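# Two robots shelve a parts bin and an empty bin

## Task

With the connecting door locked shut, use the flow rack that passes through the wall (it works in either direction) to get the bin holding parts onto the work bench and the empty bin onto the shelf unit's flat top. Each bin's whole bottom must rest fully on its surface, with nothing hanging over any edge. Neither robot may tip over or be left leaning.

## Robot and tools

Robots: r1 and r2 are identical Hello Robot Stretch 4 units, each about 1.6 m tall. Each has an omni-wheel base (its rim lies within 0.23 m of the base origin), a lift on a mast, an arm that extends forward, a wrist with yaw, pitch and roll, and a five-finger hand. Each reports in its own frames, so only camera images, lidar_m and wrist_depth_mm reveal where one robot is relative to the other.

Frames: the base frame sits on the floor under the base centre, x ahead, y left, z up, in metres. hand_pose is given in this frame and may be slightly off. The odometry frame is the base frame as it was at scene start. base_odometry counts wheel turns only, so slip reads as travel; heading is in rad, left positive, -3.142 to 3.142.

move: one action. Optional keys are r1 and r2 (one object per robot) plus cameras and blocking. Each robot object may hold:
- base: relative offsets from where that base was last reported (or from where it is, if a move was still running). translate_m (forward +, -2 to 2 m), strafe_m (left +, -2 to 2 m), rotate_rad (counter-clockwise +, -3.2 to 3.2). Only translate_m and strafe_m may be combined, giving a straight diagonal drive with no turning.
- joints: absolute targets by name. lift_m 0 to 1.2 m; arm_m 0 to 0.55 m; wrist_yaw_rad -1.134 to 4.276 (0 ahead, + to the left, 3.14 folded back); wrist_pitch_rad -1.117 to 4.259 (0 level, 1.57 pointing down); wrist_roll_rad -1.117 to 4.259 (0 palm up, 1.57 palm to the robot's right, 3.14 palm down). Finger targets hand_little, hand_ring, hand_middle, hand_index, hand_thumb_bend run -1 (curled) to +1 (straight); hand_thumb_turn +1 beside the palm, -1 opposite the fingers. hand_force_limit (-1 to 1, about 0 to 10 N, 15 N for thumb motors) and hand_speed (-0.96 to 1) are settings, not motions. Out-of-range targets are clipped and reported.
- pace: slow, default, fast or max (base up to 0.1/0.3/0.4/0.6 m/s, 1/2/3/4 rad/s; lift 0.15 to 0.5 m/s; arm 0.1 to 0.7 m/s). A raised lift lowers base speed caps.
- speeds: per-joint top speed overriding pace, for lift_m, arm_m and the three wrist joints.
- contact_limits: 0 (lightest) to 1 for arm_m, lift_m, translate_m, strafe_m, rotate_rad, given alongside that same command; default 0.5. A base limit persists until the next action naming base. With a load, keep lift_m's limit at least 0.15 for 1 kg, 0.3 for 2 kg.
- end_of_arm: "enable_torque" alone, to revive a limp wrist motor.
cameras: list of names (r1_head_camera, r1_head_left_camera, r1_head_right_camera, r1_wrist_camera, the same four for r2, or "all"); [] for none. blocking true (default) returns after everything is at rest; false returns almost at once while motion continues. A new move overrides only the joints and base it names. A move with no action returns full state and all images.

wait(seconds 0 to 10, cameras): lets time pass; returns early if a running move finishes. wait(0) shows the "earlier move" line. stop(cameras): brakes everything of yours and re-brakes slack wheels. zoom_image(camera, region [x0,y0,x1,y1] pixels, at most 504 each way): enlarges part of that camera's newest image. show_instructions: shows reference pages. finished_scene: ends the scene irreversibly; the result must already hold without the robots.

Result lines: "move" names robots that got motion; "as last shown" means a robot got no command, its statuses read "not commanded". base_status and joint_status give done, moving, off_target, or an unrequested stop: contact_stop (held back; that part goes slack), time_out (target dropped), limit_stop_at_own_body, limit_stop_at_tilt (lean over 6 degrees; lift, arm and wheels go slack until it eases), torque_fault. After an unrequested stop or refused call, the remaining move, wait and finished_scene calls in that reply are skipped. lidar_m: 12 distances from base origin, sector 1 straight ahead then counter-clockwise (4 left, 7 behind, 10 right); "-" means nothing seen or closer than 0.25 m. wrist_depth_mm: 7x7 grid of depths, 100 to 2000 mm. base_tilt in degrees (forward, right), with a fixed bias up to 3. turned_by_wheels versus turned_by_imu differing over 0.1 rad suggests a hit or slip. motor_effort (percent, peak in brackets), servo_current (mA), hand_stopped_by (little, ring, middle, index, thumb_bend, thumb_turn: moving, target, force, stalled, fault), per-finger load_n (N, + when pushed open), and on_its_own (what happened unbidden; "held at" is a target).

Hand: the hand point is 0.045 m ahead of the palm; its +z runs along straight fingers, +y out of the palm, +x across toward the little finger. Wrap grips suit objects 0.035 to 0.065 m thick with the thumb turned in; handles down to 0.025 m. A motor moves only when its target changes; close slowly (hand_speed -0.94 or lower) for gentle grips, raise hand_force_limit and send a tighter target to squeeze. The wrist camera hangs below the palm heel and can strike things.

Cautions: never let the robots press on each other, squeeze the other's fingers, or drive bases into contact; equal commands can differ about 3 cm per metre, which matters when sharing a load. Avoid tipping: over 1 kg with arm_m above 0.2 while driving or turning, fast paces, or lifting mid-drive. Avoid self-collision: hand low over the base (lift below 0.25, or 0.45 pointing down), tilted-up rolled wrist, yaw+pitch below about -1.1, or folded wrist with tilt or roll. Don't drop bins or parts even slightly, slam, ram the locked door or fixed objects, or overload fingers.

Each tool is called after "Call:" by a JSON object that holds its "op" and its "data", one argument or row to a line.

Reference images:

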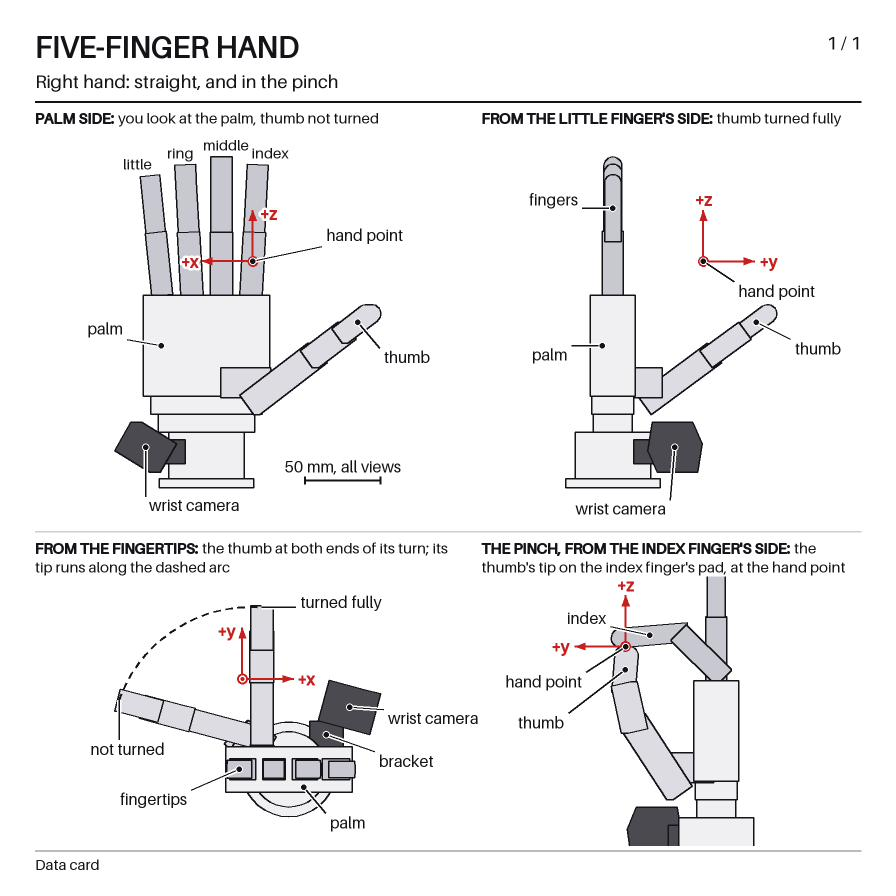

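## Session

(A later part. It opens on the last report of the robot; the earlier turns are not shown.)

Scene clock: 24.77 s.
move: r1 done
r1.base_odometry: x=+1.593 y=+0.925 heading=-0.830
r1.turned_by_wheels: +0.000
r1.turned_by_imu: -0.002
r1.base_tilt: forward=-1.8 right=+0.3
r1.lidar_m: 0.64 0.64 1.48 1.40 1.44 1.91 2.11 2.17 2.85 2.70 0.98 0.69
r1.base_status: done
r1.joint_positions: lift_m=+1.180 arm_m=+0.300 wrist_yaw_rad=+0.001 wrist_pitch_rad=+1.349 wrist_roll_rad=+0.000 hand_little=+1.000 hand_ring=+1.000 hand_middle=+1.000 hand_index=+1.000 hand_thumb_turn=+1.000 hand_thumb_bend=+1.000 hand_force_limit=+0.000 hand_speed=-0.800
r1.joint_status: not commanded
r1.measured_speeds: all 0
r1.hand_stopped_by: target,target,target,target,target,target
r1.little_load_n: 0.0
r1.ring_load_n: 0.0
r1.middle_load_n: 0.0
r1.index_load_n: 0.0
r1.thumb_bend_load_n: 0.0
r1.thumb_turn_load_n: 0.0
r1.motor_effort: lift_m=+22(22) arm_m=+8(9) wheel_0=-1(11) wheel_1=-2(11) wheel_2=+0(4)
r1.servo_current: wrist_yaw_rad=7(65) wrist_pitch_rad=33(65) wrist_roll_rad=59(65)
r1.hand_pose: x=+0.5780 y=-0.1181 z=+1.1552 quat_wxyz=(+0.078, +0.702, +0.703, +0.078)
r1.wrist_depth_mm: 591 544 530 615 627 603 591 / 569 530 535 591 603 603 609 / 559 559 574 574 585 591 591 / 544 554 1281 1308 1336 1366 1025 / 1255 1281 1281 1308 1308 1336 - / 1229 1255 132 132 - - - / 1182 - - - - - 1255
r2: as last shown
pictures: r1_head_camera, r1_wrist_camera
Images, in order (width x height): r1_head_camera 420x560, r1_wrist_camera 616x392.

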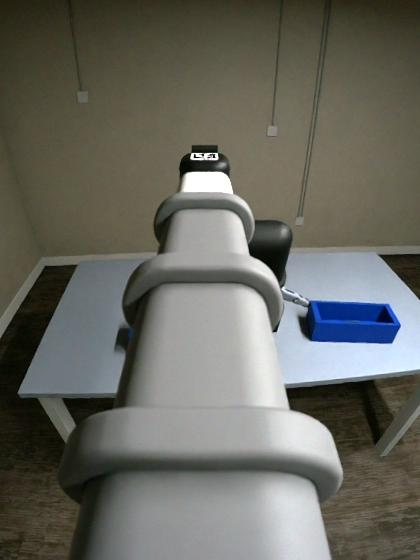

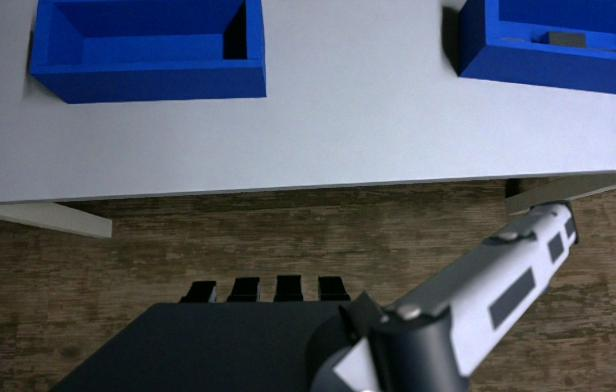

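Call:
{"op": "move", "data": {
  "r1": {"joints": {"arm_m": 0.05}}
}}

Call:
{"op": "move", "data": {
  "r1": {"base": {"strafe_m": -1.9}},
  "cameras": ["r1_wrist_camera", "r1_head_camera", "r1_head_left_camera"]
}}

Scene clock: 29.10 s.
move: r1 done
r1.base_odometry: x=+1.593 y=+0.925 heading=-0.830
r1.turned_by_wheels: +0.000
r1.turned_by_imu: -0.002
r1.base_tilt: forward=-1.8 right=+0.0
r1.lidar_m: 0.65 0.67 1.51 1.40 1.45 1.91 2.13 2.18 2.84 2.70 0.98 0.69
r1.base_status: not commanded
r1.joint_positions: lift_m=+1.180 arm_m=+0.050 wrist_yaw_rad=+0.001 wrist_pitch_rad=+1.350 wrist_roll_rad=+0.000 hand_little=+1.000 hand_ring=+1.000 hand_middle=+1.000 hand_index=+1.000 hand_thumb_turn=+1.000 hand_thumb_bend=+1.000 hand_force_limit=+0.000 hand_speed=-0.800
r1.joint_status: all done
r1.measured_speeds: all 0
r1.hand_stopped_by: target,target,target,target,target,target
r1.little_load_n: 0.0
r1.ring_load_n: 0.0
r1.middle_load_n: 0.0
r1.index_load_n: 0.0
r1.thumb_bend_load_n: 0.0
r1.thumb_turn_load_n: 0.0
r1.motor_effort: lift_m=+22(22) arm_m=-8(12) wheel_0=-1(1) wheel_1=-1(2) wheel_2=+0(1)
r1.servo_current: wrist_yaw_rad=39(59) wrist_pitch_rad=33(65) wrist_roll_rad=52(72)
r1.hand_pose: x=+0.3288 y=-0.1181 z=+1.1552 quat_wxyz=(+0.078, +0.702, +0.703, +0.078)
r1.wrist_depth_mm: 597 609 615 627 634 640 654 / 1366 1397 1430 1464 1430 1464 1464 / 1336 1366 1366 1366 1397 1397 1430 / 1308 1308 1336 1336 1366 1366 1397 / 1281 1281 1281 1308 1308 1308 - / 1229 1255 132 132 - - - / 1205 - - - - - 1255
r2.base_odometry: x=+0.000 y=+0.000 heading=-1.699
r2.turned_by_wheels: +0.000
r2.turned_by_imu: +0.001
r2.base_tilt: forward=-1.0 right=-0.2
r2.lidar_m: 1.25 2.85 0.84 0.98 1.01 1.05 1.35 1.86 1.87 2.44 3.24 1.48
r2.base_status: not commanded
r2.joint_positions: lift_m=+0.225 arm_m=+0.000 wrist_yaw_rad=+3.191 wrist_pitch_rad=+0.004 wrist_roll_rad=+0.000 hand_little=+1.000 hand_ring=+1.000 hand_middle=+1.000 hand_index=+1.000 hand_thumb_turn=+1.000 hand_thumb_bend=+1.000 hand_force_limit=+0.000 hand_speed=-0.800
r2.joint_status: not commanded
r2.measured_speeds: all 0
r2.hand_stopped_by: target,target,target,target,target,target
r2.little_load_n: 0.0
r2.ring_load_n: 0.0
r2.middle_load_n: 0.0
r2.index_load_n: 0.0
r2.thumb_bend_load_n: 0.0
r2.thumb_turn_load_n: 0.0
r2.motor_effort: lift_m=+21(21) arm_m=-5(5) wheel_0=+5(6) wheel_1=+3(4) wheel_2=+5(6)
r2.servo_current: wrist_yaw_rad=39(46) wrist_pitch_rad=46(52) wrist_roll_rad=46(65)
r2.hand_pose: x=-0.0562 y=+0.1072 z=+0.4621 quat_wxyz=(-0.511, -0.513, +0.489, +0.487)
r2.wrist_depth_mm: - 138 - - - - - / - 118 177 - - - - / - 128 172 - - - - / 124 139 224 - - - - / 213 - - - - - - / 230 1464 211 174 - - - / 225 976 108 114 - - -
pictures: none

Scene clock: 36.77 s.
move: r1 done
r1.base_odometry: x=+0.191 y=-0.358 heading=-0.830
r1.turned_by_wheels: +0.000
r1.turned_by_imu: -0.009
r1.base_tilt: forward=-1.8 right=-0.1
r1.lidar_m: 0.99 1.37 1.17 2.46 3.07 2.10 2.01 1.56 1.09 1.00 0.94 0.71
r1.base_status: done
r1.joint_positions: lift_m=+1.180 arm_m=+0.050 wrist_yaw_rad=+0.001 wrist_pitch_rad=+1.350 wrist_roll_rad=+0.000 hand_little=+1.000 hand_ring=+1.000 hand_middle=+1.000 hand_index=+1.000 hand_thumb_turn=+1.000 hand_thumb_bend=+1.000 hand_force_limit=+0.000 hand_speed=-0.800
r1.joint_status: not commanded
r1.measured_speeds: all 0
r1.hand_stopped_by: target,target,target,target,target,target
r1.little_load_n: 0.0
r1.ring_load_n: 0.0
r1.middle_load_n: 0.0
r1.index_load_n: 0.0
r1.thumb_bend_load_n: 0.0
r1.thumb_turn_load_n: -0.5
r1.motor_effort: lift_m=+22(22) arm_m=-8(9) wheel_0=+1(11) wheel_1=+0(11) wheel_2=-1(5)
r1.servo_current: wrist_yaw_rad=39(65) wrist_pitch_rad=65(72) wrist_roll_rad=39(78)
r1.hand_pose: x=+0.3288 y=-0.1181 z=+1.1552 quat_wxyz=(+0.078, +0.702, +0.703, +0.078)
r1.wrist_depth_mm: 1430 1464 1464 1464 946 732 768 / 1366 1397 1397 1430 904 1464 1060 / 1366 1366 1366 1397 1366 1397 1138 / 1281 1308 1336 1308 1366 1366 1138 / 1255 1281 1281 1308 1336 1336 - / 1255 1229 132 132 - - - / 1205 - - - - - -
r2: as last shown
pictures: r1_head_camera, r1_head_left_camera, r1_wrist_camera
Images, in order (width x height): r1_head_camera 420x560, r1_head_left_camera 420x672, r1_wrist_camera 616x392.

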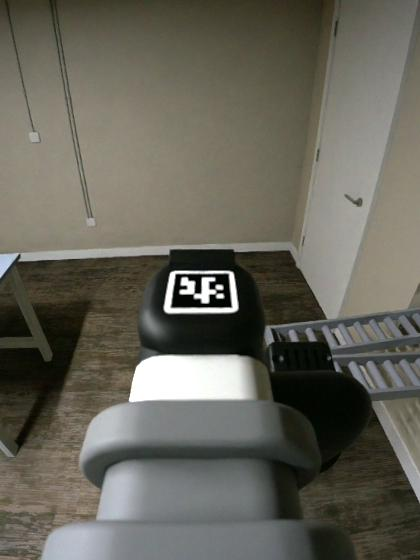

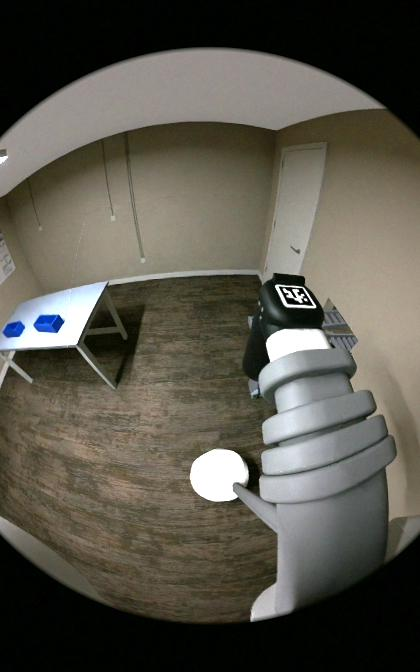

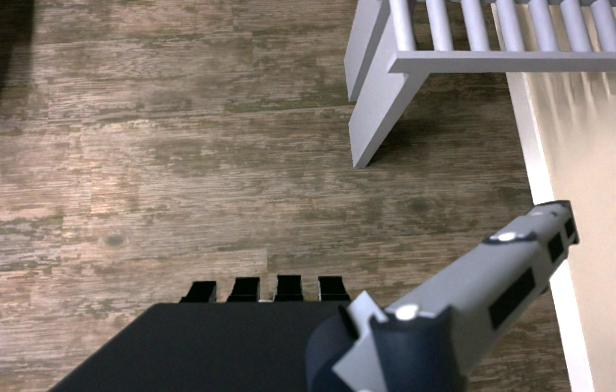

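Call:
{"op": "move", "data": {
  "r1": {"base": {"strafe_m": -0.15}, "joints": {"arm_m": 0.35, "wrist_pitch_rad": 1.57}},
  "cameras": ["r1_wrist_camera", "r1_head_camera", "r1_head_left_camera", "r1_head_right_camera"]
}}

Scene clock: 38.97 s.
move: r1 done
r1.base_odometry: x=+0.080 y=-0.459 heading=-0.830
r1.turned_by_wheels: +0.000
r1.turned_by_imu: -0.001
r1.base_tilt: forward=-1.7 right=+0.1
r1.lidar_m: 0.67 1.62 1.33 2.46 3.06 2.11 2.00 1.34 0.90 0.84 0.87 0.66
r1.base_status: done
r1.joint_positions: lift_m=+1.180 arm_m=+0.350 wrist_yaw_rad=+0.001 wrist_pitch_rad=+1.569 wrist_roll_rad=+0.000 hand_little=+1.000 hand_ring=+1.000 hand_middle=+1.000 hand_index=+1.000 hand_thumb_turn=+1.000 hand_thumb_bend=+1.000 hand_force_limit=+0.000 hand_speed=-0.800
r1.joint_status: all done
r1.measured_speeds: all 0
r1.hand_stopped_by: target,target,target,target,target,target
r1.little_load_n: 0.0
r1.ring_load_n: 0.0
r1.middle_load_n: 0.0
r1.index_load_n: 0.0
r1.thumb_bend_load_n: 0.0
r1.thumb_turn_load_n: 0.0
r1.motor_effort: lift_m=+22(22) arm_m=+8(11) wheel_0=+2(10) wheel_1=-1(10) wheel_2=-2(4)
r1.servo_current: wrist_yaw_rad=13(65) wrist_pitch_rad=46(104) wrist_roll_rad=39(72)
r1.hand_pose: x=+0.5813 y=-0.1182 z=+1.1367 quat_wxyz=(+0.001, +0.707, +0.707, +0.001)
r1.wrist_depth_mm: 1255 1281 1281 1281 691 723 917 / 1255 1255 1281 1281 621 654 676 / 1255 1255 1281 1281 1308 1336 946 / 1281 1281 1281 1281 1308 1336 991 / 1255 1308 1281 1308 1308 1336 - / 1281 1281 132 132 - - - / 1255 - - - - - 976
r2: as last shown
r2.turned_by_imu: +0.000
pictures: r1_head_camera, r1_head_left_camera, r1_head_right_camera, r1_wrist_camera
Images, in order (width x height): r1_head_camera 420x560, r1_head_left_camera 420x672, r1_head_right_camera 420x672, r1_wrist_camera 616x392.

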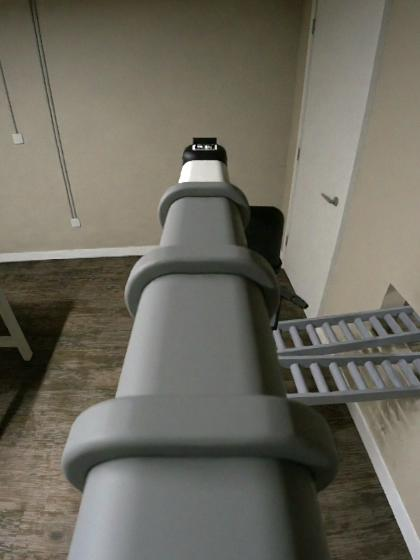

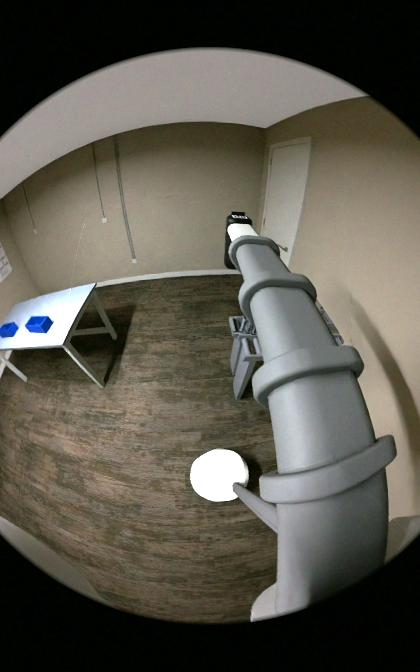

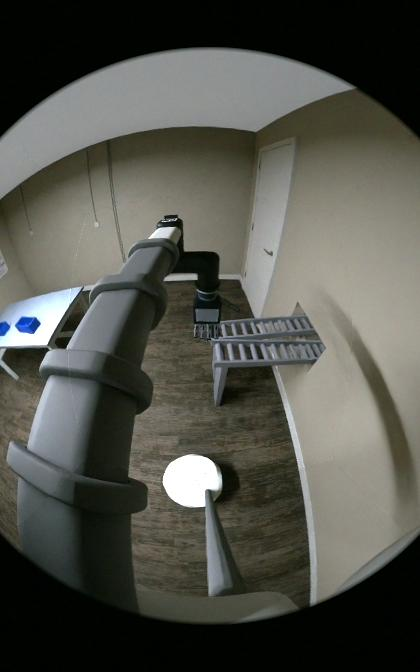

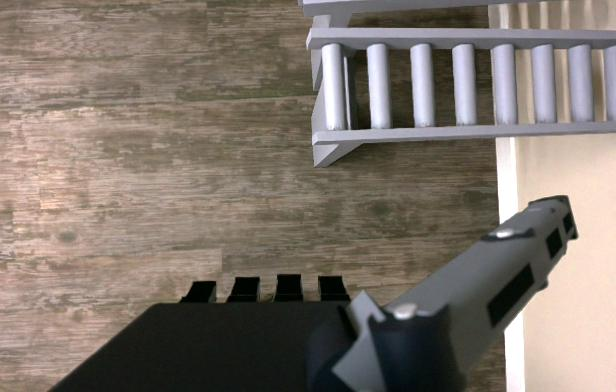

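Call:
{"op": "zoom_image", "data": {
  "camera": "r1_wrist_camera",
  "region": [296, 0, 616, 180]
}}

Call:
{"op": "zoom_image", "data": {
  "camera": "r1_head_camera",
  "region": [250, 270, 420, 420]
}}

Scaled by 1.575.

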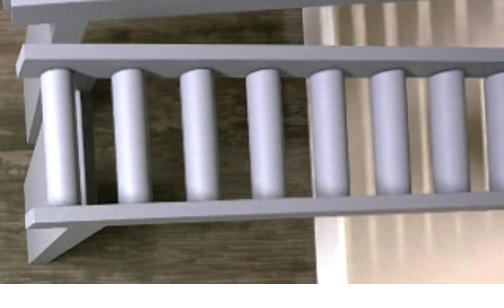

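Scaled by 2.965 from the camera's image (finer frame: 1200x1600).

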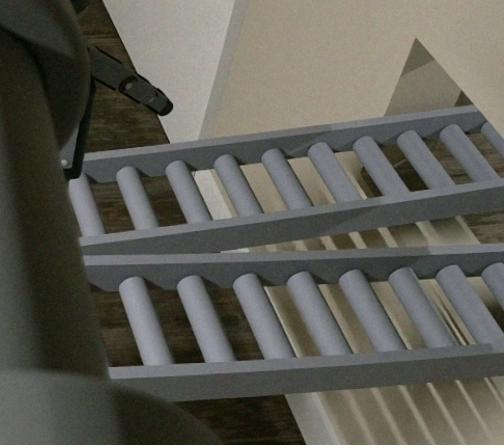

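Call:
{"op": "move", "data": {
  "r1": {"base": {"strafe_m": -0.1}, "joints": {"arm_m": 0.52, "lift_m": 1.1}},
  "cameras": ["r1_wrist_camera"]
}}

Call:
{"op": "zoom_image", "data": {
  "camera": "r1_wrist_camera",
  "region": [200, 80, 616, 300]
}}

Scene clock: 41.03 s.
move: r1 done
r1.base_odometry: x=+0.007 y=-0.527 heading=-0.830
r1.turned_by_wheels: +0.000
r1.turned_by_imu: -0.001
r1.base_tilt: forward=-1.8 right=+0.1
r1.lidar_m: 0.63 1.77 1.39 2.50 3.03 2.09 1.98 1.18 0.81 0.74 0.77 0.66
r1.base_status: done
r1.joint_positions: lift_m=+1.100 arm_m=+0.520 wrist_yaw_rad=+0.001 wrist_pitch_rad=+1.569 wrist_roll_rad=+0.000 hand_little=+1.000 hand_ring=+1.000 hand_middle=+1.000 hand_index=+1.000 hand_thumb_turn=+1.000 hand_thumb_bend=+1.000 hand_force_limit=+0.000 hand_speed=-0.800
r1.joint_status: all done
r1.measured_speeds: all 0
r1.hand_stopped_by: target,target,target,target,target,target
r1.little_load_n: 0.0
r1.ring_load_n: 0.0
r1.middle_load_n: 0.0
r1.index_load_n: 0.0
r1.thumb_bend_load_n: 0.0
r1.thumb_turn_load_n: 0.0
r1.motor_effort: lift_m=+16(20) arm_m=+8(11) wheel_0=+1(11) wheel_1=+1(10) wheel_2=-2(4)
r1.servo_current: wrist_yaw_rad=39(52) wrist_pitch_rad=52(72) wrist_roll_rad=39(65)
r1.hand_pose: x=+0.7512 y=-0.1182 z=+1.0572 quat_wxyz=(+0.001, +0.707, +0.707, +0.001)
r1.wrist_depth_mm: 1160 1182 1182 676 621 603 609 / 1160 1182 1205 683 1229 1078 798 / 1182 1205 1205 585 554 574 597 / 1182 1205 1205 530 554 580 597 / 1182 1205 1205 530 1229 539 - / 1182 1182 131 132 - - - / 1182 - - - - - 831
r2: as last shown
Images, in order (width x height): r1_wrist_camera 616x392.

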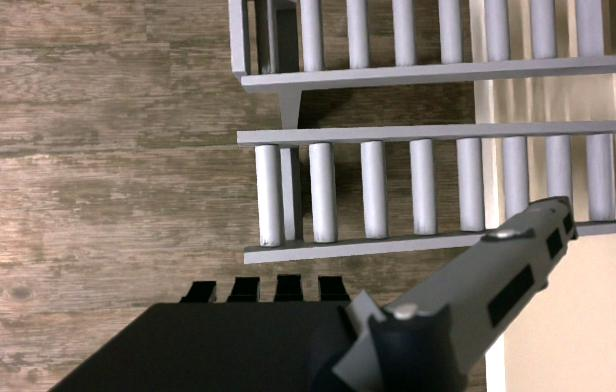

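Scaled by 1.212.

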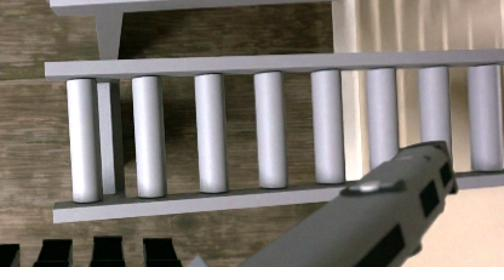

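Call:
{"op": "move", "data": {
  "r1": {"joints": {"arm_m": 0.05, "lift_m": 1.15, "hand_thumb_turn": -1.0}}
}}

Call:
{"op": "move", "data": {
  "r1": {"base": {"strafe_m": 1.97}}
}}

Call:
{"op": "move", "data": {
  "r1": {"base": {"strafe_m": 0.3, "translate_m": 0.2}, "joints": {"arm_m": 0.3}},
  "cameras": ["r1_wrist_camera", "r1_head_camera"]
}}

Scene clock: 47.93 s.
move: r1 done
r1.base_odometry: x=+0.007 y=-0.527 heading=-0.830
r1.turned_by_wheels: +0.000
r1.turned_by_imu: -0.003
r1.base_tilt: forward=-1.7 right=+0.1
r1.lidar_m: 0.64 1.77 1.39 2.51 3.05 2.10 1.98 1.16 0.81 0.76 0.78 0.67
r1.base_status: not commanded
r1.joint_positions: lift_m=+1.150 arm_m=+0.050 wrist_yaw_rad=+0.001 wrist_pitch_rad=+1.569 wrist_roll_rad=+0.000 hand_little=+1.000 hand_ring=+1.000 hand_middle=+1.000 hand_index=+1.000 hand_thumb_turn=-1.000 hand_thumb_bend=+1.000 hand_force_limit=+0.000 hand_speed=-0.800
r1.joint_status: all done
r1.measured_speeds: all 0
r1.hand_stopped_by: target,target,target,target,target,target
r1.little_load_n: 0.0
r1.ring_load_n: 0.0
r1.middle_load_n: 0.0
r1.index_load_n: 0.0
r1.thumb_bend_load_n: 0.0
r1.thumb_turn_load_n: 0.0
r1.motor_effort: lift_m=+23(25) arm_m=-9(11) wheel_0=+1(1) wheel_1=+1(1) wheel_2=-2(2)
r1.servo_current: wrist_yaw_rad=0(72) wrist_pitch_rad=46(72) wrist_roll_rad=20(78)
r1.hand_pose: x=+0.2821 y=-0.1182 z=+1.1066 quat_wxyz=(+0.001, +0.707, +0.707, +0.001)
r1.wrist_depth_mm: 1229 1229 1255 1281 1281 1138 878 / 1229 1229 1255 115 1281 1182 904 / 1229 1229 1255 1255 - 1308 904 / 1229 1255 1255 1281 - 1281 946 / 1229 1255 1060 1060 - 1308 946 / 1229 1229 131 - - 1182 960 / 1229 - - - - - 976
r2: as last shown
r2.turned_by_imu: +0.001
r2.thumb_turn_load_n: -0.5
pictures: none

Scene clock: 55.83 s.
move: r1 done
r1.base_odometry: x=+1.460 y=+0.803 heading=-0.830
r1.turned_by_wheels: +0.000
r1.turned_by_imu: +0.001
r1.base_tilt: forward=-1.8 right=+0.0
r1.lidar_m: 0.66 0.68 0.91 1.58 1.63 2.13 2.12 2.12 2.81 2.70 1.01 0.70
r1.base_status: done
r1.joint_positions: lift_m=+1.150 arm_m=+0.050 wrist_yaw_rad=+0.001 wrist_pitch_rad=+1.569 wrist_roll_rad=+0.000 hand_little=+1.000 hand_ring=+1.000 hand_middle=+1.000 hand_index=+1.000 hand_thumb_turn=-1.000 hand_thumb_bend=+1.000 hand_force_limit=+0.000 hand_speed=-0.800
r1.joint_status: not commanded
r1.measured_speeds: all 0
r1.hand_stopped_by: target,target,target,target,target,target
r1.little_load_n: 0.0
r1.ring_load_n: 0.0
r1.middle_load_n: 0.0
r1.index_load_n: 0.0
r1.thumb_bend_load_n: 0.0
r1.thumb_turn_load_n: 0.0
r1.motor_effort: lift_m=+22(23) arm_m=-8(9) wheel_0=-1(10) wheel_1=-2(10) wheel_2=+0(5)
r1.servo_current: wrist_yaw_rad=26(72) wrist_pitch_rad=59(65) wrist_roll_rad=20(78)
r1.hand_pose: x=+0.2821 y=-0.1182 z=+1.1067 quat_wxyz=(+0.001, +0.707, +0.707, +0.001)
r1.wrist_depth_mm: 1205 1229 1255 1281 1255 1308 1308 / 1229 1229 1255 118 1281 1308 1281 / 1205 1255 1255 1281 1281 1281 1308 / 1229 1255 1229 1255 - 1308 1308 / 1229 1255 1060 1060 - 1308 1336 / 1229 1229 132 - - 1308 1308 / 1229 - - - - 1308 1336
r2: as last shown
r2.thumb_turn_load_n: 0.0
pictures: none

Scene clock: 58.53 s.
move: r1 done
r1.base_odometry: x=+1.816 y=+0.858 heading=-0.830
r1.turned_by_wheels: +0.000
r1.turned_by_imu: +0.002
r1.base_tilt: forward=-1.7 right=+0.0
r1.lidar_m: 0.43 0.45 0.63 1.30 1.33 1.77 2.35 2.37 3.11 2.33 0.68 0.48
r1.base_status: done
r1.joint_positions: lift_m=+1.150 arm_m=+0.300 wrist_yaw_rad=+0.001 wrist_pitch_rad=+1.569 wrist_roll_rad=+0.000 hand_little=+1.000 hand_ring=+1.000 hand_middle=+1.000 hand_index=+1.000 hand_thumb_turn=-1.000 hand_thumb_bend=+1.000 hand_force_limit=+0.000 hand_speed=-0.800
r1.joint_status: all done
r1.measured_speeds: all 0
r1.hand_stopped_by: target,target,target,target,target,target
r1.little_load_n: 0.0
r1.ring_load_n: 0.0
r1.middle_load_n: -0.5
r1.index_load_n: 0.0
r1.thumb_bend_load_n: 0.0
r1.thumb_turn_load_n: 0.0
r1.motor_effort: lift_m=+22(22) arm_m=+8(12) wheel_0=-1(8) wheel_1=-1(10) wheel_2=+1(11)
r1.servo_current: wrist_yaw_rad=26(65) wrist_pitch_rad=52(65) wrist_roll_rad=52(65)
r1.hand_pose: x=+0.5311 y=-0.1182 z=+1.1066 quat_wxyz=(+0.001, +0.707, +0.707, +0.001)
r1.wrist_depth_mm: 484 436 449 430 508 508 517 / 484 - - 109 508 512 521 / 488 488 496 504 508 512 521 / 488 496 500 504 - 517 521 / 492 1255 1255 1281 - 1308 1336 / 1229 1255 132 - - 1308 1308 / 1229 - - - - 1336 1308
r2: as last shown
r2.turned_by_imu: +0.000
pictures: r1_head_camera, r1_wrist_camera
Images, in order (width x height): r1_head_camera 420x560, r1_wrist_camera 616x392.

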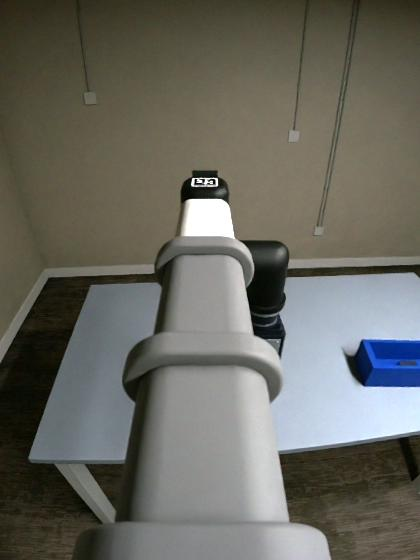

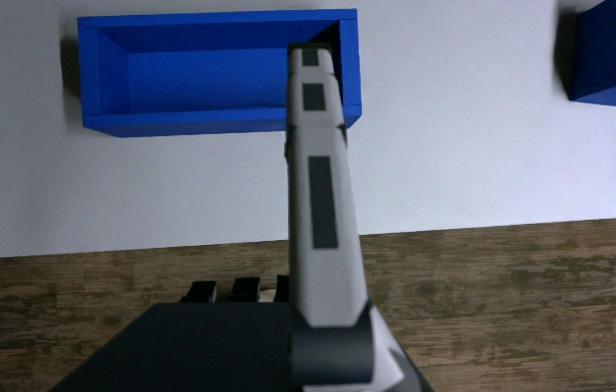

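Call:
{"op": "zoom_image", "data": {
  "camera": "r1_wrist_camera",
  "region": [60, 0, 380, 150]
}}

Scaled by 1.575.

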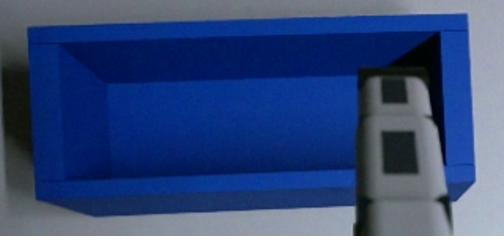

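Call:
{"op": "move", "data": {
  "r2": {"base": {"rotate_rad": 2.07}, "joints": {"lift_m": 0.6, "wrist_yaw_rad": 0.0, "wrist_pitch_rad": 0.5, "hand_thumb_turn": -1.0}},
  "r1": {"base": {"strafe_m": 0.088}, "joints": {"hand_thumb_turn": -0.99}},
  "cameras": ["r2_wrist_camera", "r2_head_camera", "r2_head_right_camera", "r1_wrist_camera"]
}}

Scene clock: 66.43 s.
move: r1 done; r2 done
r1.base_odometry: x=+1.881 y=+0.917 heading=-0.830
r1.turned_by_wheels: +0.000
r1.turned_by_imu: -0.005
r1.base_tilt: forward=-1.6 right=+0.1
r1.lidar_m: 0.44 0.45 1.27 1.22 1.25 1.65 2.34 2.38 3.13 2.41 0.67 0.43
r1.base_status: done
r1.joint_positions: lift_m=+1.150 arm_m=+0.300 wrist_yaw_rad=+0.001 wrist_pitch_rad=+1.569 wrist_roll_rad=+0.000 hand_little=+1.000 hand_ring=+1.000 hand_middle=+1.000 hand_index=+1.000 hand_thumb_turn=-0.990 hand_thumb_bend=+1.000 hand_force_limit=+0.000 hand_speed=-0.800
r1.joint_status: all done
r1.measured_speeds: all 0
r1.hand_stopped_by: target,target,target,target,target,target
r1.little_load_n: 0.0
r1.ring_load_n: 0.0
r1.middle_load_n: 0.0
r1.index_load_n: 0.0
r1.thumb_bend_load_n: 0.0
r1.thumb_turn_load_n: 0.0
r1.motor_effort: lift_m=+22(22) arm_m=+8(8) wheel_0=-3(12) wheel_1=+0(10) wheel_2=+0(3)
r1.servo_current: wrist_yaw_rad=26(65) wrist_pitch_rad=39(65) wrist_roll_rad=46(72)
r1.hand_pose: x=+0.5311 y=-0.1182 z=+1.1066 quat_wxyz=(+0.001, +0.707, +0.707, +0.001)
r1.wrist_depth_mm: 480 488 445 421 427 512 517 / 484 492 - 109 421 512 517 / 484 492 496 500 508 512 521 / 488 488 500 500 - 517 525 / 492 496 1255 1255 - 1281 1308 / 1229 1229 132 - - 1308 1336 / 1229 - - - - 1308 1336
r2.base_odometry: x=+0.000 y=+0.000 heading=+0.370
r2.turned_by_wheels: +2.069
r2.turned_by_imu: +2.069
r2.base_tilt: forward=-0.9 right=-0.3
r2.lidar_m: 1.01 1.03 1.31 1.84 1.87 2.33 3.25 1.61 1.28 2.84 0.85 0.96
r2.base_status: done
r2.joint_positions: lift_m=+0.600 arm_m=+0.000 wrist_yaw_rad=+0.003 wrist_pitch_rad=+0.502 wrist_roll_rad=+0.000 hand_little=+1.000 hand_ring=+1.000 hand_middle=+1.000 hand_index=+1.000 hand_thumb_turn=-1.000 hand_thumb_bend=+1.000 hand_force_limit=+0.000 hand_speed=-0.800
r2.joint_status: all done
r2.measured_speeds: all 0
r2.hand_stopped_by: target,target,target,target,target,target
r2.little_load_n: 0.5
r2.ring_load_n: 0.0
r2.middle_load_n: 0.0
r2.index_load_n: 0.0
r2.thumb_bend_load_n: 0.0
r2.thumb_turn_load_n: 0.0
r2.motor_effort: lift_m=+24(31) arm_m=-5(6) wheel_0=-6(16) wheel_1=-4(10) wheel_2=-6(12)
r2.servo_current: wrist_yaw_rad=39(117) wrist_pitch_rad=46(111) wrist_roll_rad=26(65)
r2.hand_pose: x=+0.3944 y=-0.1177 z=+0.7241 quat_wxyz=(+0.360, +0.608, +0.609, +0.361)
r2.wrist_depth_mm: - - - - - - - / - - - 113 - - - / - - - 106 - 946 - / - - - - - 1025 - / - - - - - 1138 1160 / - 976 139 - - 1008 1008 / 904 891 108 - - - 878
pictures: r1_wrist_camera, r2_head_camera, r2_head_right_camera, r2_wrist_camera
Images, in order (width x height): r1_wrist_camera 616x392, r2_head_camera 420x560, r2_head_right_camera 420x672, r2_wrist_camera 616x392.

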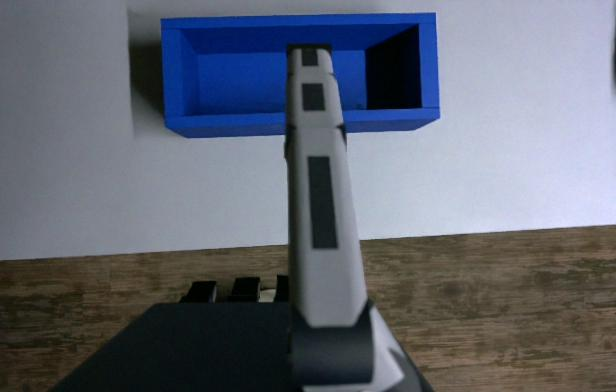

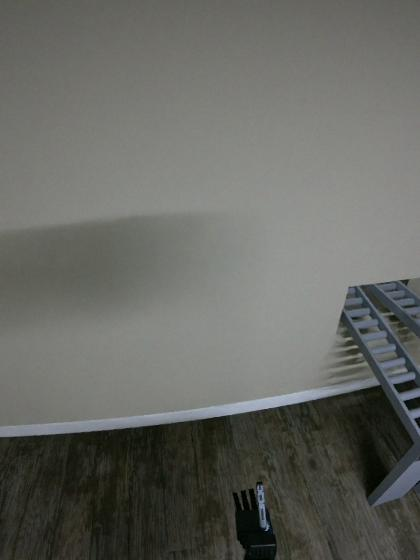

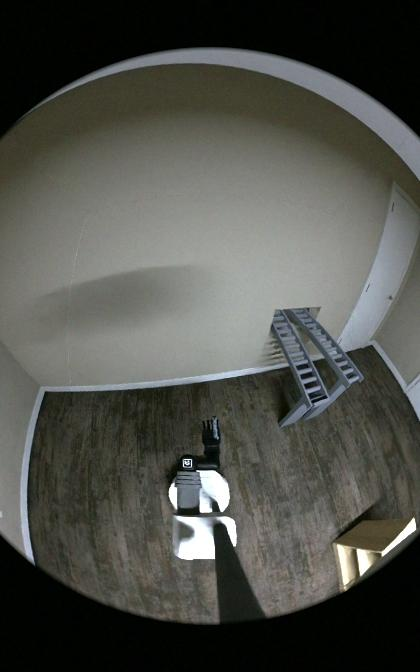

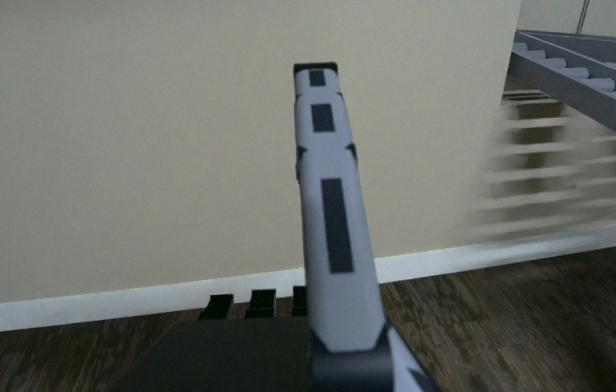

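Call:
{"op": "move", "data": {
  "r2": {"base": {"rotate_rad": 0.15}, "joints": {"lift_m": 0.8}}
}}

Call:
{"op": "move", "data": {
  "r2": {"base": {"strafe_m": -0.5}},
  "cameras": ["r2_wrist_camera", "r2_head_camera", "r2_head_right_camera"]
}}

Call:
{"op": "zoom_image", "data": {
  "camera": "r1_wrist_camera",
  "region": [130, 0, 470, 280]
}}

Scene clock: 68.63 s.
move: r2 done
r1: as last shown
r1.turned_by_imu: -0.001
r1.middle_load_n: 0.5
r1.motor_effort: lift_m=+22(22) arm_m=+8(8) wheel_0=-3(3) wheel_1=+0(0) wheel_2=+0(1)
r2.base_odometry: x=+0.000 y=+0.000 heading=+0.519
r2.turned_by_wheels: +0.149
r2.turned_by_imu: +0.149
r2.base_tilt: forward=-1.1 right=-0.2
r2.lidar_m: 1.02 1.04 1.49 1.83 1.96 2.66 3.30 1.33 1.30 2.85 0.82 1.08
r2.base_status: done
r2.joint_positions: lift_m=+0.800 arm_m=+0.000 wrist_yaw_rad=+0.002 wrist_pitch_rad=+0.502 wrist_roll_rad=+0.000 hand_little=+1.000 hand_ring=+1.000 hand_middle=+1.000 hand_index=+1.000 hand_thumb_turn=-1.000 hand_thumb_bend=+1.000 hand_force_limit=+0.000 hand_speed=-0.800
r2.joint_status: all done
r2.measured_speeds: all 0
r2.hand_stopped_by: target,target,target,target,target,target
r2.little_load_n: 0.0
r2.ring_load_n: 0.5
r2.middle_load_n: 0.0
r2.index_load_n: 0.0
r2.thumb_bend_load_n: 0.0
r2.thumb_turn_load_n: 0.0
r2.motor_effort: lift_m=+24(30) arm_m=-5(6) wheel_0=-6(12) wheel_1=-2(8) wheel_2=-5(11)
r2.servo_current: wrist_yaw_rad=39(46) wrist_pitch_rad=46(59) wrist_roll_rad=46(65)
r2.hand_pose: x=+0.3943 y=-0.1178 z=+0.9241 quat_wxyz=(+0.360, +0.608, +0.609, +0.361)
r2.wrist_depth_mm: - - - - - - - / - - - 113 - - - / - - - 106 - - - / - - - - - - - / - - - - - - - / - - 139 - - - - / 1098 1060 108 - - - 1118
pictures: none

Scene clock: 71.63 s.
move: r2 done
r1: as last shown
r1.middle_load_n: 0.0
r2.base_odometry: x=+0.248 y=-0.434 heading=+0.519
r2.turned_by_wheels: +0.000
r2.turned_by_imu: +0.001
r2.base_tilt: forward=-1.1 right=-0.2
r2.lidar_m: 1.01 1.07 1.48 2.36 2.45 3.39 1.66 0.97 2.42 2.35 0.48 0.43
r2.base_status: done
r2.joint_positions: lift_m=+0.800 arm_m=+0.000 wrist_yaw_rad=+0.002 wrist_pitch_rad=+0.502 wrist_roll_rad=+0.000 hand_little=+1.000 hand_ring=+1.000 hand_middle=+1.000 hand_index=+1.000 hand_thumb_turn=-1.000 hand_thumb_bend=+1.000 hand_force_limit=+0.000 hand_speed=-0.800
r2.joint_status: not commanded
r2.measured_speeds: all 0
r2.hand_stopped_by: target,target,target,target,target,target
r2.little_load_n: 0.0
r2.ring_load_n: 0.0
r2.middle_load_n: 0.0
r2.index_load_n: 0.0
r2.thumb_bend_load_n: 0.0
r2.thumb_turn_load_n: 0.0
r2.motor_effort: lift_m=+23(24) arm_m=-5(6) wheel_0=+4(17) wheel_1=-1(12) wheel_2=+0(4)
r2.servo_current: wrist_yaw_rad=46(46) wrist_pitch_rad=39(52) wrist_roll_rad=33(65)
r2.hand_pose: x=+0.3943 y=-0.1178 z=+0.9242 quat_wxyz=(+0.360, +0.608, +0.609, +0.361)
r2.wrist_depth_mm: - - - - 723 - - / - - - 114 - - 854 / - - - 106 - 991 866 / - - - - - 723 647 / - - - - - 627 - / - - 139 - - 517 521 / 1098 1078 108 - - 1118 459
pictures: r2_head_camera, r2_head_right_camera, r2_wrist_camera
Images, in order (width x height): r2_head_camera 420x560, r2_head_right_camera 420x672, r2_wrist_camera 616x392.

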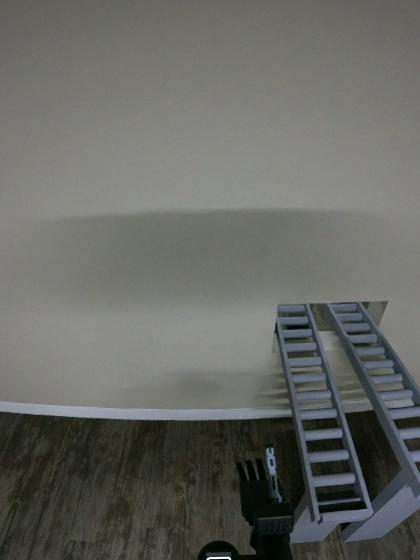

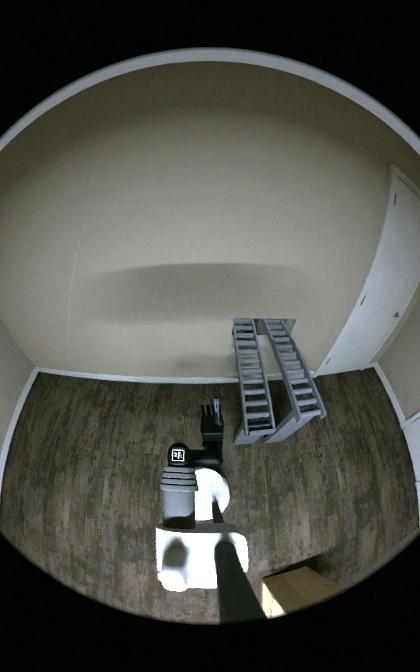

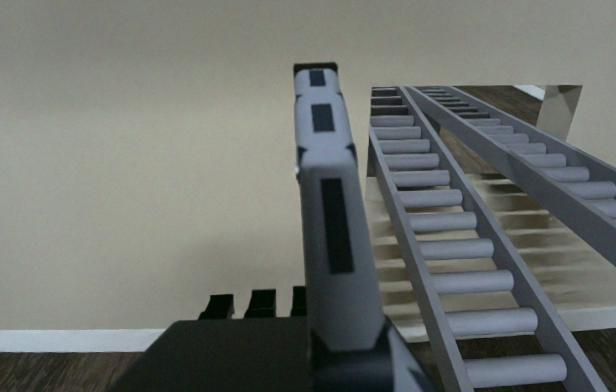

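This scene's latest camera images include none from r1_wrist_camera. They are from: r2_head_camera, r2_head_right_camera, r2_wrist_camera. r1_wrist_camera's image comes with the result of a call that names it in "cameras".

Call:
{"op": "zoom_image", "data": {
  "camera": "r2_wrist_camera",
  "region": [366, 120, 616, 392]
}}

Call:
{"op": "zoom_image", "data": {
  "camera": "r2_head_camera",
  "region": [250, 290, 420, 540]
}}

Scaled by 1.853.

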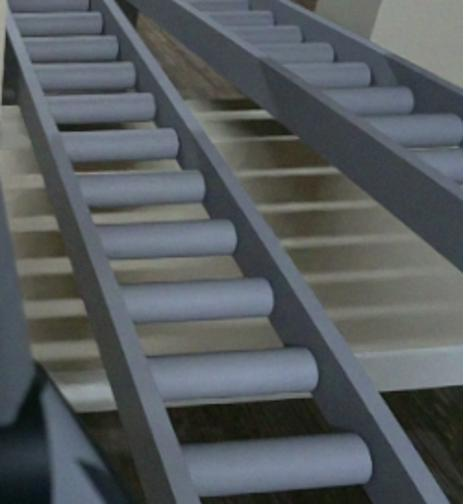

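Scaled by 2.016 from the camera's image (finer frame: 1200x1600).

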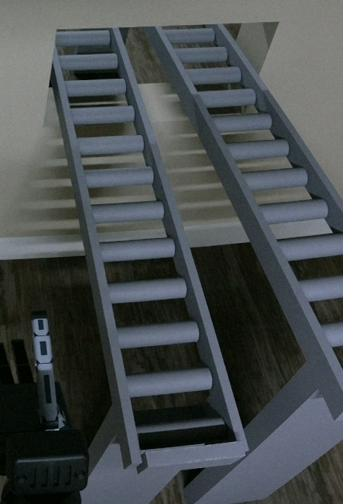

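Call:
{"op": "move", "data": {
  "r1": {"joints": {"arm_m": 0.34}},
  "cameras": ["r1_wrist_camera"]
}}

Call:
{"op": "zoom_image", "data": {
  "camera": "r1_wrist_camera",
  "region": [130, 0, 470, 280]
}}

Scene clock: 73.03 s.
move: r1 done
r1.base_odometry: x=+1.881 y=+0.917 heading=-0.830
r1.turned_by_wheels: +0.000
r1.turned_by_imu: -0.001
r1.base_tilt: forward=-1.7 right=+0.2
r1.lidar_m: 0.42 0.43 1.27 1.21 1.25 1.64 2.34 2.37 3.11 2.43 0.66 0.45
r1.base_status: not commanded
r1.joint_positions: lift_m=+1.150 arm_m=+0.340 wrist_yaw_rad=+0.001 wrist_pitch_rad=+1.569 wrist_roll_rad=+0.000 hand_little=+1.000 hand_ring=+1.000 hand_middle=+1.000 hand_index=+1.000 hand_thumb_turn=-0.990 hand_thumb_bend=+1.000 hand_force_limit=+0.000 hand_speed=-0.800
r1.joint_status: all done
r1.measured_speeds: all 0
r1.hand_stopped_by: target,target,target,target,target,target
r1.little_load_n: 0.0
r1.ring_load_n: 0.0
r1.middle_load_n: 0.0
r1.index_load_n: 0.0
r1.thumb_bend_load_n: 0.0
r1.thumb_turn_load_n: 0.5
r1.motor_effort: lift_m=+22(22) arm_m=+8(11) wheel_0=-3(3) wheel_1=+0(1) wheel_2=+0(0)
r1.servo_current: wrist_yaw_rad=46(59) wrist_pitch_rad=46(72) wrist_roll_rad=52(59)
r1.hand_pose: x=+0.5711 y=-0.1182 z=+1.1066 quat_wxyz=(+0.001, +0.707, +0.707, +0.001)
r1.wrist_depth_mm: 484 492 496 500 500 512 517 / 484 488 439 114 430 512 517 / 488 492 439 - 421 517 521 / 488 492 496 500 - 517 525 / 488 496 500 504 - 521 1308 / 1229 1255 131 - - 1308 1336 / 1229 - - - - 1308 1336
r2: as last shown
r2.turned_by_imu: +0.000
r2.motor_effort: lift_m=+23(23) arm_m=-5(6) wheel_0=+4(4) wheel_1=-1(1) wheel_2=+0(0)
Images, in order (width x height): r1_wrist_camera 616x392.

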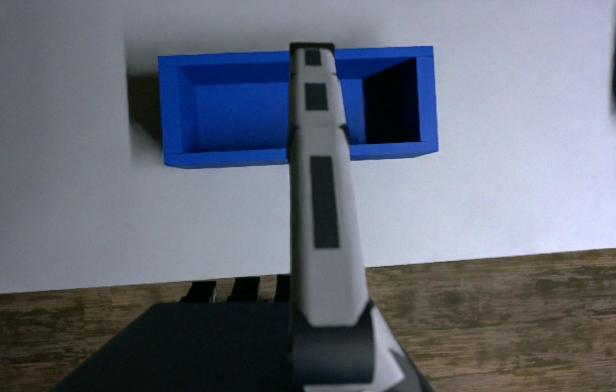

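Scaled by 1.482.

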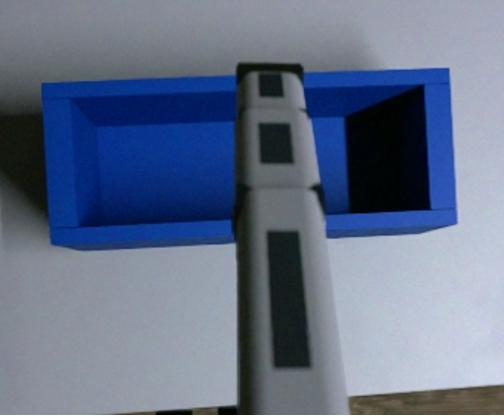

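Call:
{"op": "move", "data": {
  "r1": {"base": {"rotate_rad": 0.055}}
}}

Call:
{"op": "move", "data": {
  "r1": {"base": {"strafe_m": -0.036}},
  "cameras": ["r1_wrist_camera"]
}}

Call:
{"op": "zoom_image", "data": {
  "camera": "r1_wrist_camera",
  "region": [130, 0, 470, 280]
}}

Scene clock: 74.03 s.
move: r1 done
r1.base_odometry: x=+1.881 y=+0.917 heading=-0.776
r1.turned_by_wheels: +0.055
r1.turned_by_imu: +0.053
r1.base_tilt: forward=-1.7 right=+0.1
r1.lidar_m: 0.43 0.45 1.25 1.20 1.26 1.73 2.33 2.40 3.22 2.39 0.61 0.46
r1.base_status: done
r1.joint_positions: lift_m=+1.150 arm_m=+0.340 wrist_yaw_rad=+0.001 wrist_pitch_rad=+1.569 wrist_roll_rad=+0.000 hand_little=+1.000 hand_ring=+1.000 hand_middle=+1.000 hand_index=+1.000 hand_thumb_turn=-0.990 hand_thumb_bend=+1.000 hand_force_limit=+0.000 hand_speed=-0.800
r1.joint_status: not commanded
r1.measured_speeds: all 0
r1.hand_stopped_by: target,target,target,target,target,target
r1.little_load_n: 0.0
r1.ring_load_n: 0.0
r1.middle_load_n: 0.0
r1.index_load_n: 0.0
r1.thumb_bend_load_n: 0.0
r1.thumb_turn_load_n: 0.0
r1.motor_effort: lift_m=+22(22) arm_m=+8(8) wheel_0=-3(7) wheel_1=+0(5) wheel_2=-3(6)
r1.servo_current: wrist_yaw_rad=39(52) wrist_pitch_rad=46(52) wrist_roll_rad=59(59)
r1.hand_pose: x=+0.5711 y=-0.1182 z=+1.1066 quat_wxyz=(+0.001, +0.707, +0.707, +0.001)
r1.wrist_depth_mm: 480 488 496 500 508 512 517 / 484 488 442 115 424 512 521 / 484 492 442 - - 517 521 / 488 492 504 500 - 517 521 / 488 492 500 504 - 517 521 / 1255 1255 132 - - 1336 1308 / 1229 - - - - 1308 1308
r2: as last shown
pictures: none

Scene clock: 75.07 s.
move: r1 done
r1.base_odometry: x=+1.856 y=+0.891 heading=-0.776
r1.turned_by_wheels: +0.000
r1.turned_by_imu: +0.000
r1.base_tilt: forward=-1.8 right=+0.0
r1.lidar_m: 0.42 0.44 1.27 1.24 1.31 1.79 2.34 2.39 3.17 2.40 0.63 0.46
r1.base_status: done
r1.joint_positions: lift_m=+1.150 arm_m=+0.340 wrist_yaw_rad=+0.001 wrist_pitch_rad=+1.569 wrist_roll_rad=+0.000 hand_little=+1.000 hand_ring=+1.000 hand_middle=+1.000 hand_index=+1.000 hand_thumb_turn=-0.990 hand_thumb_bend=+1.000 hand_force_limit=+0.000 hand_speed=-0.800
r1.joint_status: not commanded
r1.measured_speeds: all 0
r1.hand_stopped_by: target,target,target,target,target,target
r1.little_load_n: 0.0
r1.ring_load_n: 0.0
r1.middle_load_n: 0.0
r1.index_load_n: 0.0
r1.thumb_bend_load_n: 0.0
r1.thumb_turn_load_n: 0.5
r1.motor_effort: lift_m=+22(22) arm_m=+8(8) wheel_0=+1(9) wheel_1=+0(10) wheel_2=+0(4)
r1.servo_current: wrist_yaw_rad=46(65) wrist_pitch_rad=52(52) wrist_roll_rad=59(72)
r1.hand_pose: x=+0.5711 y=-0.1182 z=+1.1066 quat_wxyz=(+0.001, +0.707, +0.707, +0.001)
r1.wrist_depth_mm: 484 492 496 500 504 512 517 / 488 488 433 115 418 512 517 / 488 488 466 - 421 517 521 / 488 492 500 500 - 517 521 / 488 496 500 504 - 517 521 / 1229 1255 131 - - 1308 1308 / 1229 - - - - 1308 1308
r2: as last shown
Images, in order (width x height): r1_wrist_camera 616x392.

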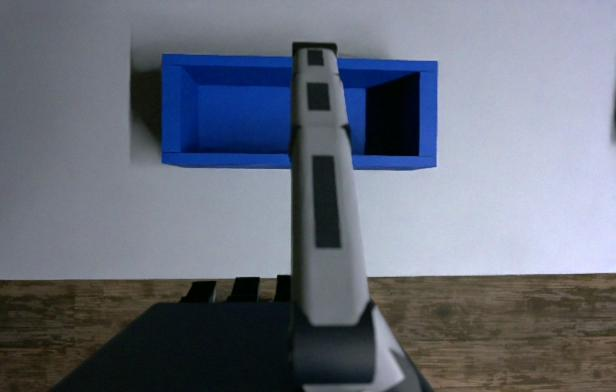

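Scaled by 1.482.

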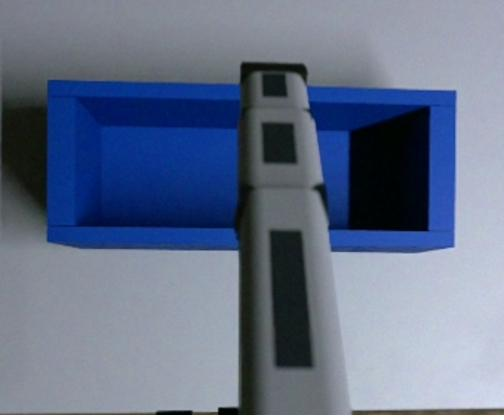

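Call:
{"op": "move", "data": {
  "r1": {"joints": {"arm_m": 0.40, "lift_m": 0.97}},
  "cameras": ["r1_wrist_camera", "r1_head_camera", "r1_head_right_camera"]
}}

Call:
{"op": "zoom_image", "data": {
  "camera": "r1_head_right_camera",
  "region": [120, 220, 280, 380]
}}

Scene clock: 77.20 s.
move: r1 done
r1.base_odometry: x=+1.856 y=+0.891 heading=-0.776
r1.turned_by_wheels: +0.000
r1.turned_by_imu: -0.001
r1.base_tilt: forward=-1.7 right=+0.1
r1.lidar_m: 0.42 0.48 1.28 1.23 1.29 1.79 2.31 2.38 3.17 2.41 0.62 0.45
r1.base_status: not commanded
r1.joint_positions: lift_m=+0.970 arm_m=+0.400 wrist_yaw_rad=+0.001 wrist_pitch_rad=+1.569 wrist_roll_rad=+0.000 hand_little=+1.000 hand_ring=+1.000 hand_middle=+1.000 hand_index=+1.000 hand_thumb_turn=-0.990 hand_thumb_bend=+1.000 hand_force_limit=+0.000 hand_speed=-0.800
r1.joint_status: all done
r1.measured_speeds: all 0
r1.hand_stopped_by: target,target,target,target,target,target
r1.little_load_n: 0.0
r1.ring_load_n: 0.0
r1.middle_load_n: 0.0
r1.index_load_n: 0.0
r1.thumb_bend_load_n: 0.0
r1.thumb_turn_load_n: 0.0
r1.motor_effort: lift_m=+16(21) arm_m=+8(11) wheel_0=+1(1) wheel_1=+0(0) wheel_2=+0(0)
r1.servo_current: wrist_yaw_rad=33(65) wrist_pitch_rad=52(59) wrist_roll_rad=46(65)
r1.hand_pose: x=+0.6311 y=-0.1182 z=+0.9271 quat_wxyz=(+0.001, +0.707, +0.707, +0.001)
r1.wrist_depth_mm: 310 314 317 320 325 329 332 / 310 239 259 114 237 248 334 / 310 278 - - - 262 334 / 312 271 - - - 262 334 / 312 317 320 235 - 330 336 / 315 317 131 - - 332 336 / 315 - - - - 334 338
r2: as last shown
r2.index_load_n: 0.5
pictures: r1_head_camera, r1_head_right_camera, r1_wrist_camera
Images, in order (width x height): r1_head_camera 420x560, r1_head_right_camera 420x672, r1_wrist_camera 616x392.

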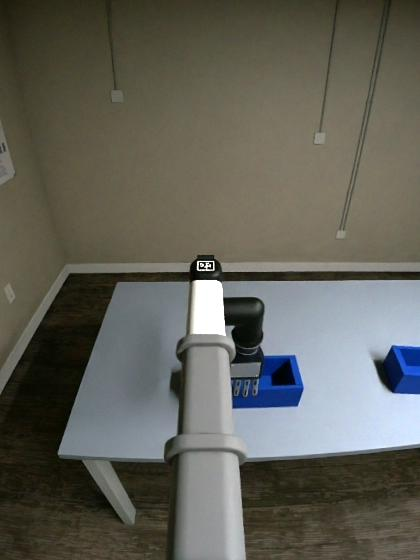

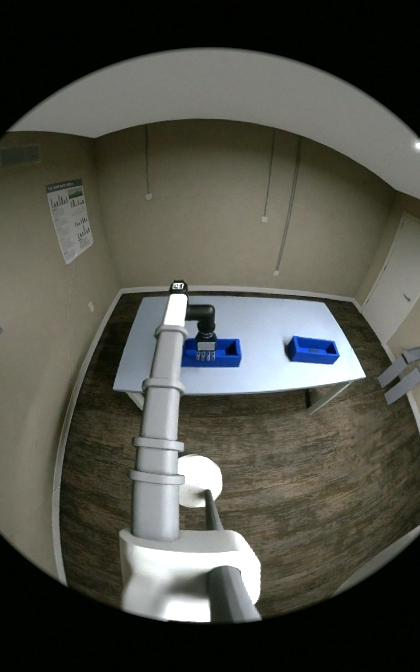

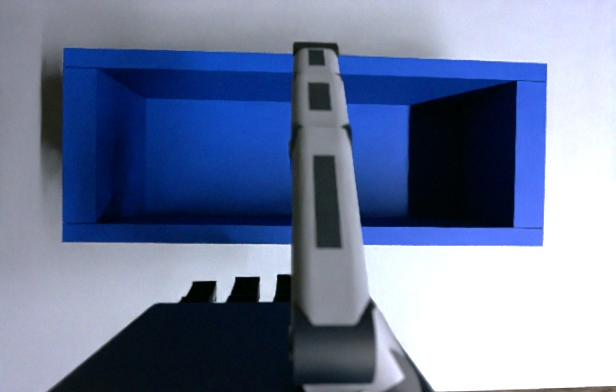

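Scaled by 3.150 from the camera's image (finer frame: 600x960).

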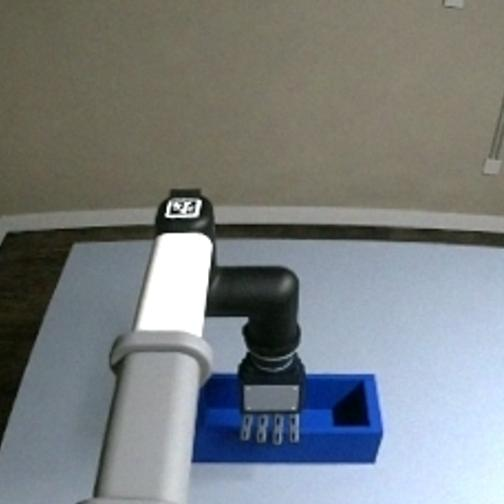

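Call:
{"op": "zoom_image", "data": {
  "camera": "r1_wrist_camera",
  "region": [50, 30, 300, 260]
}}

Call:
{"op": "zoom_image", "data": {
  "camera": "r1_wrist_camera",
  "region": [330, 30, 580, 260]
}}

Scaled by 2.016.

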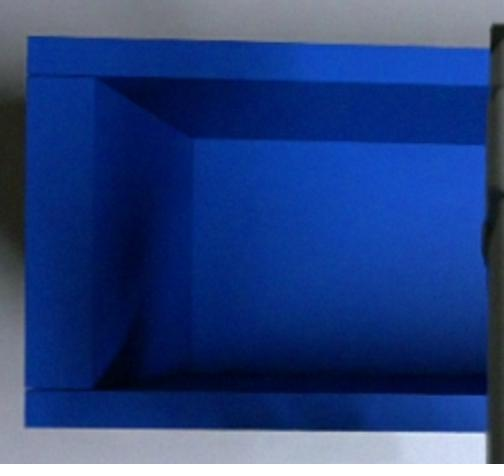

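Scaled by 2.016.

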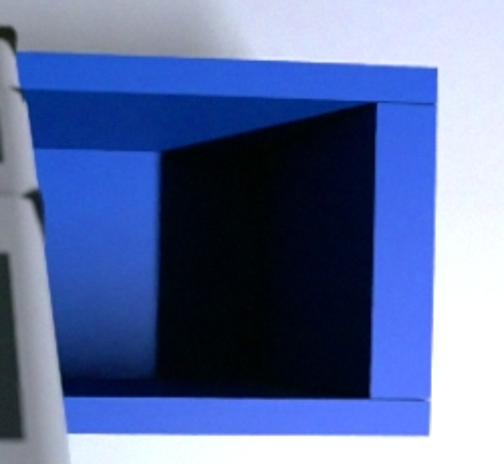

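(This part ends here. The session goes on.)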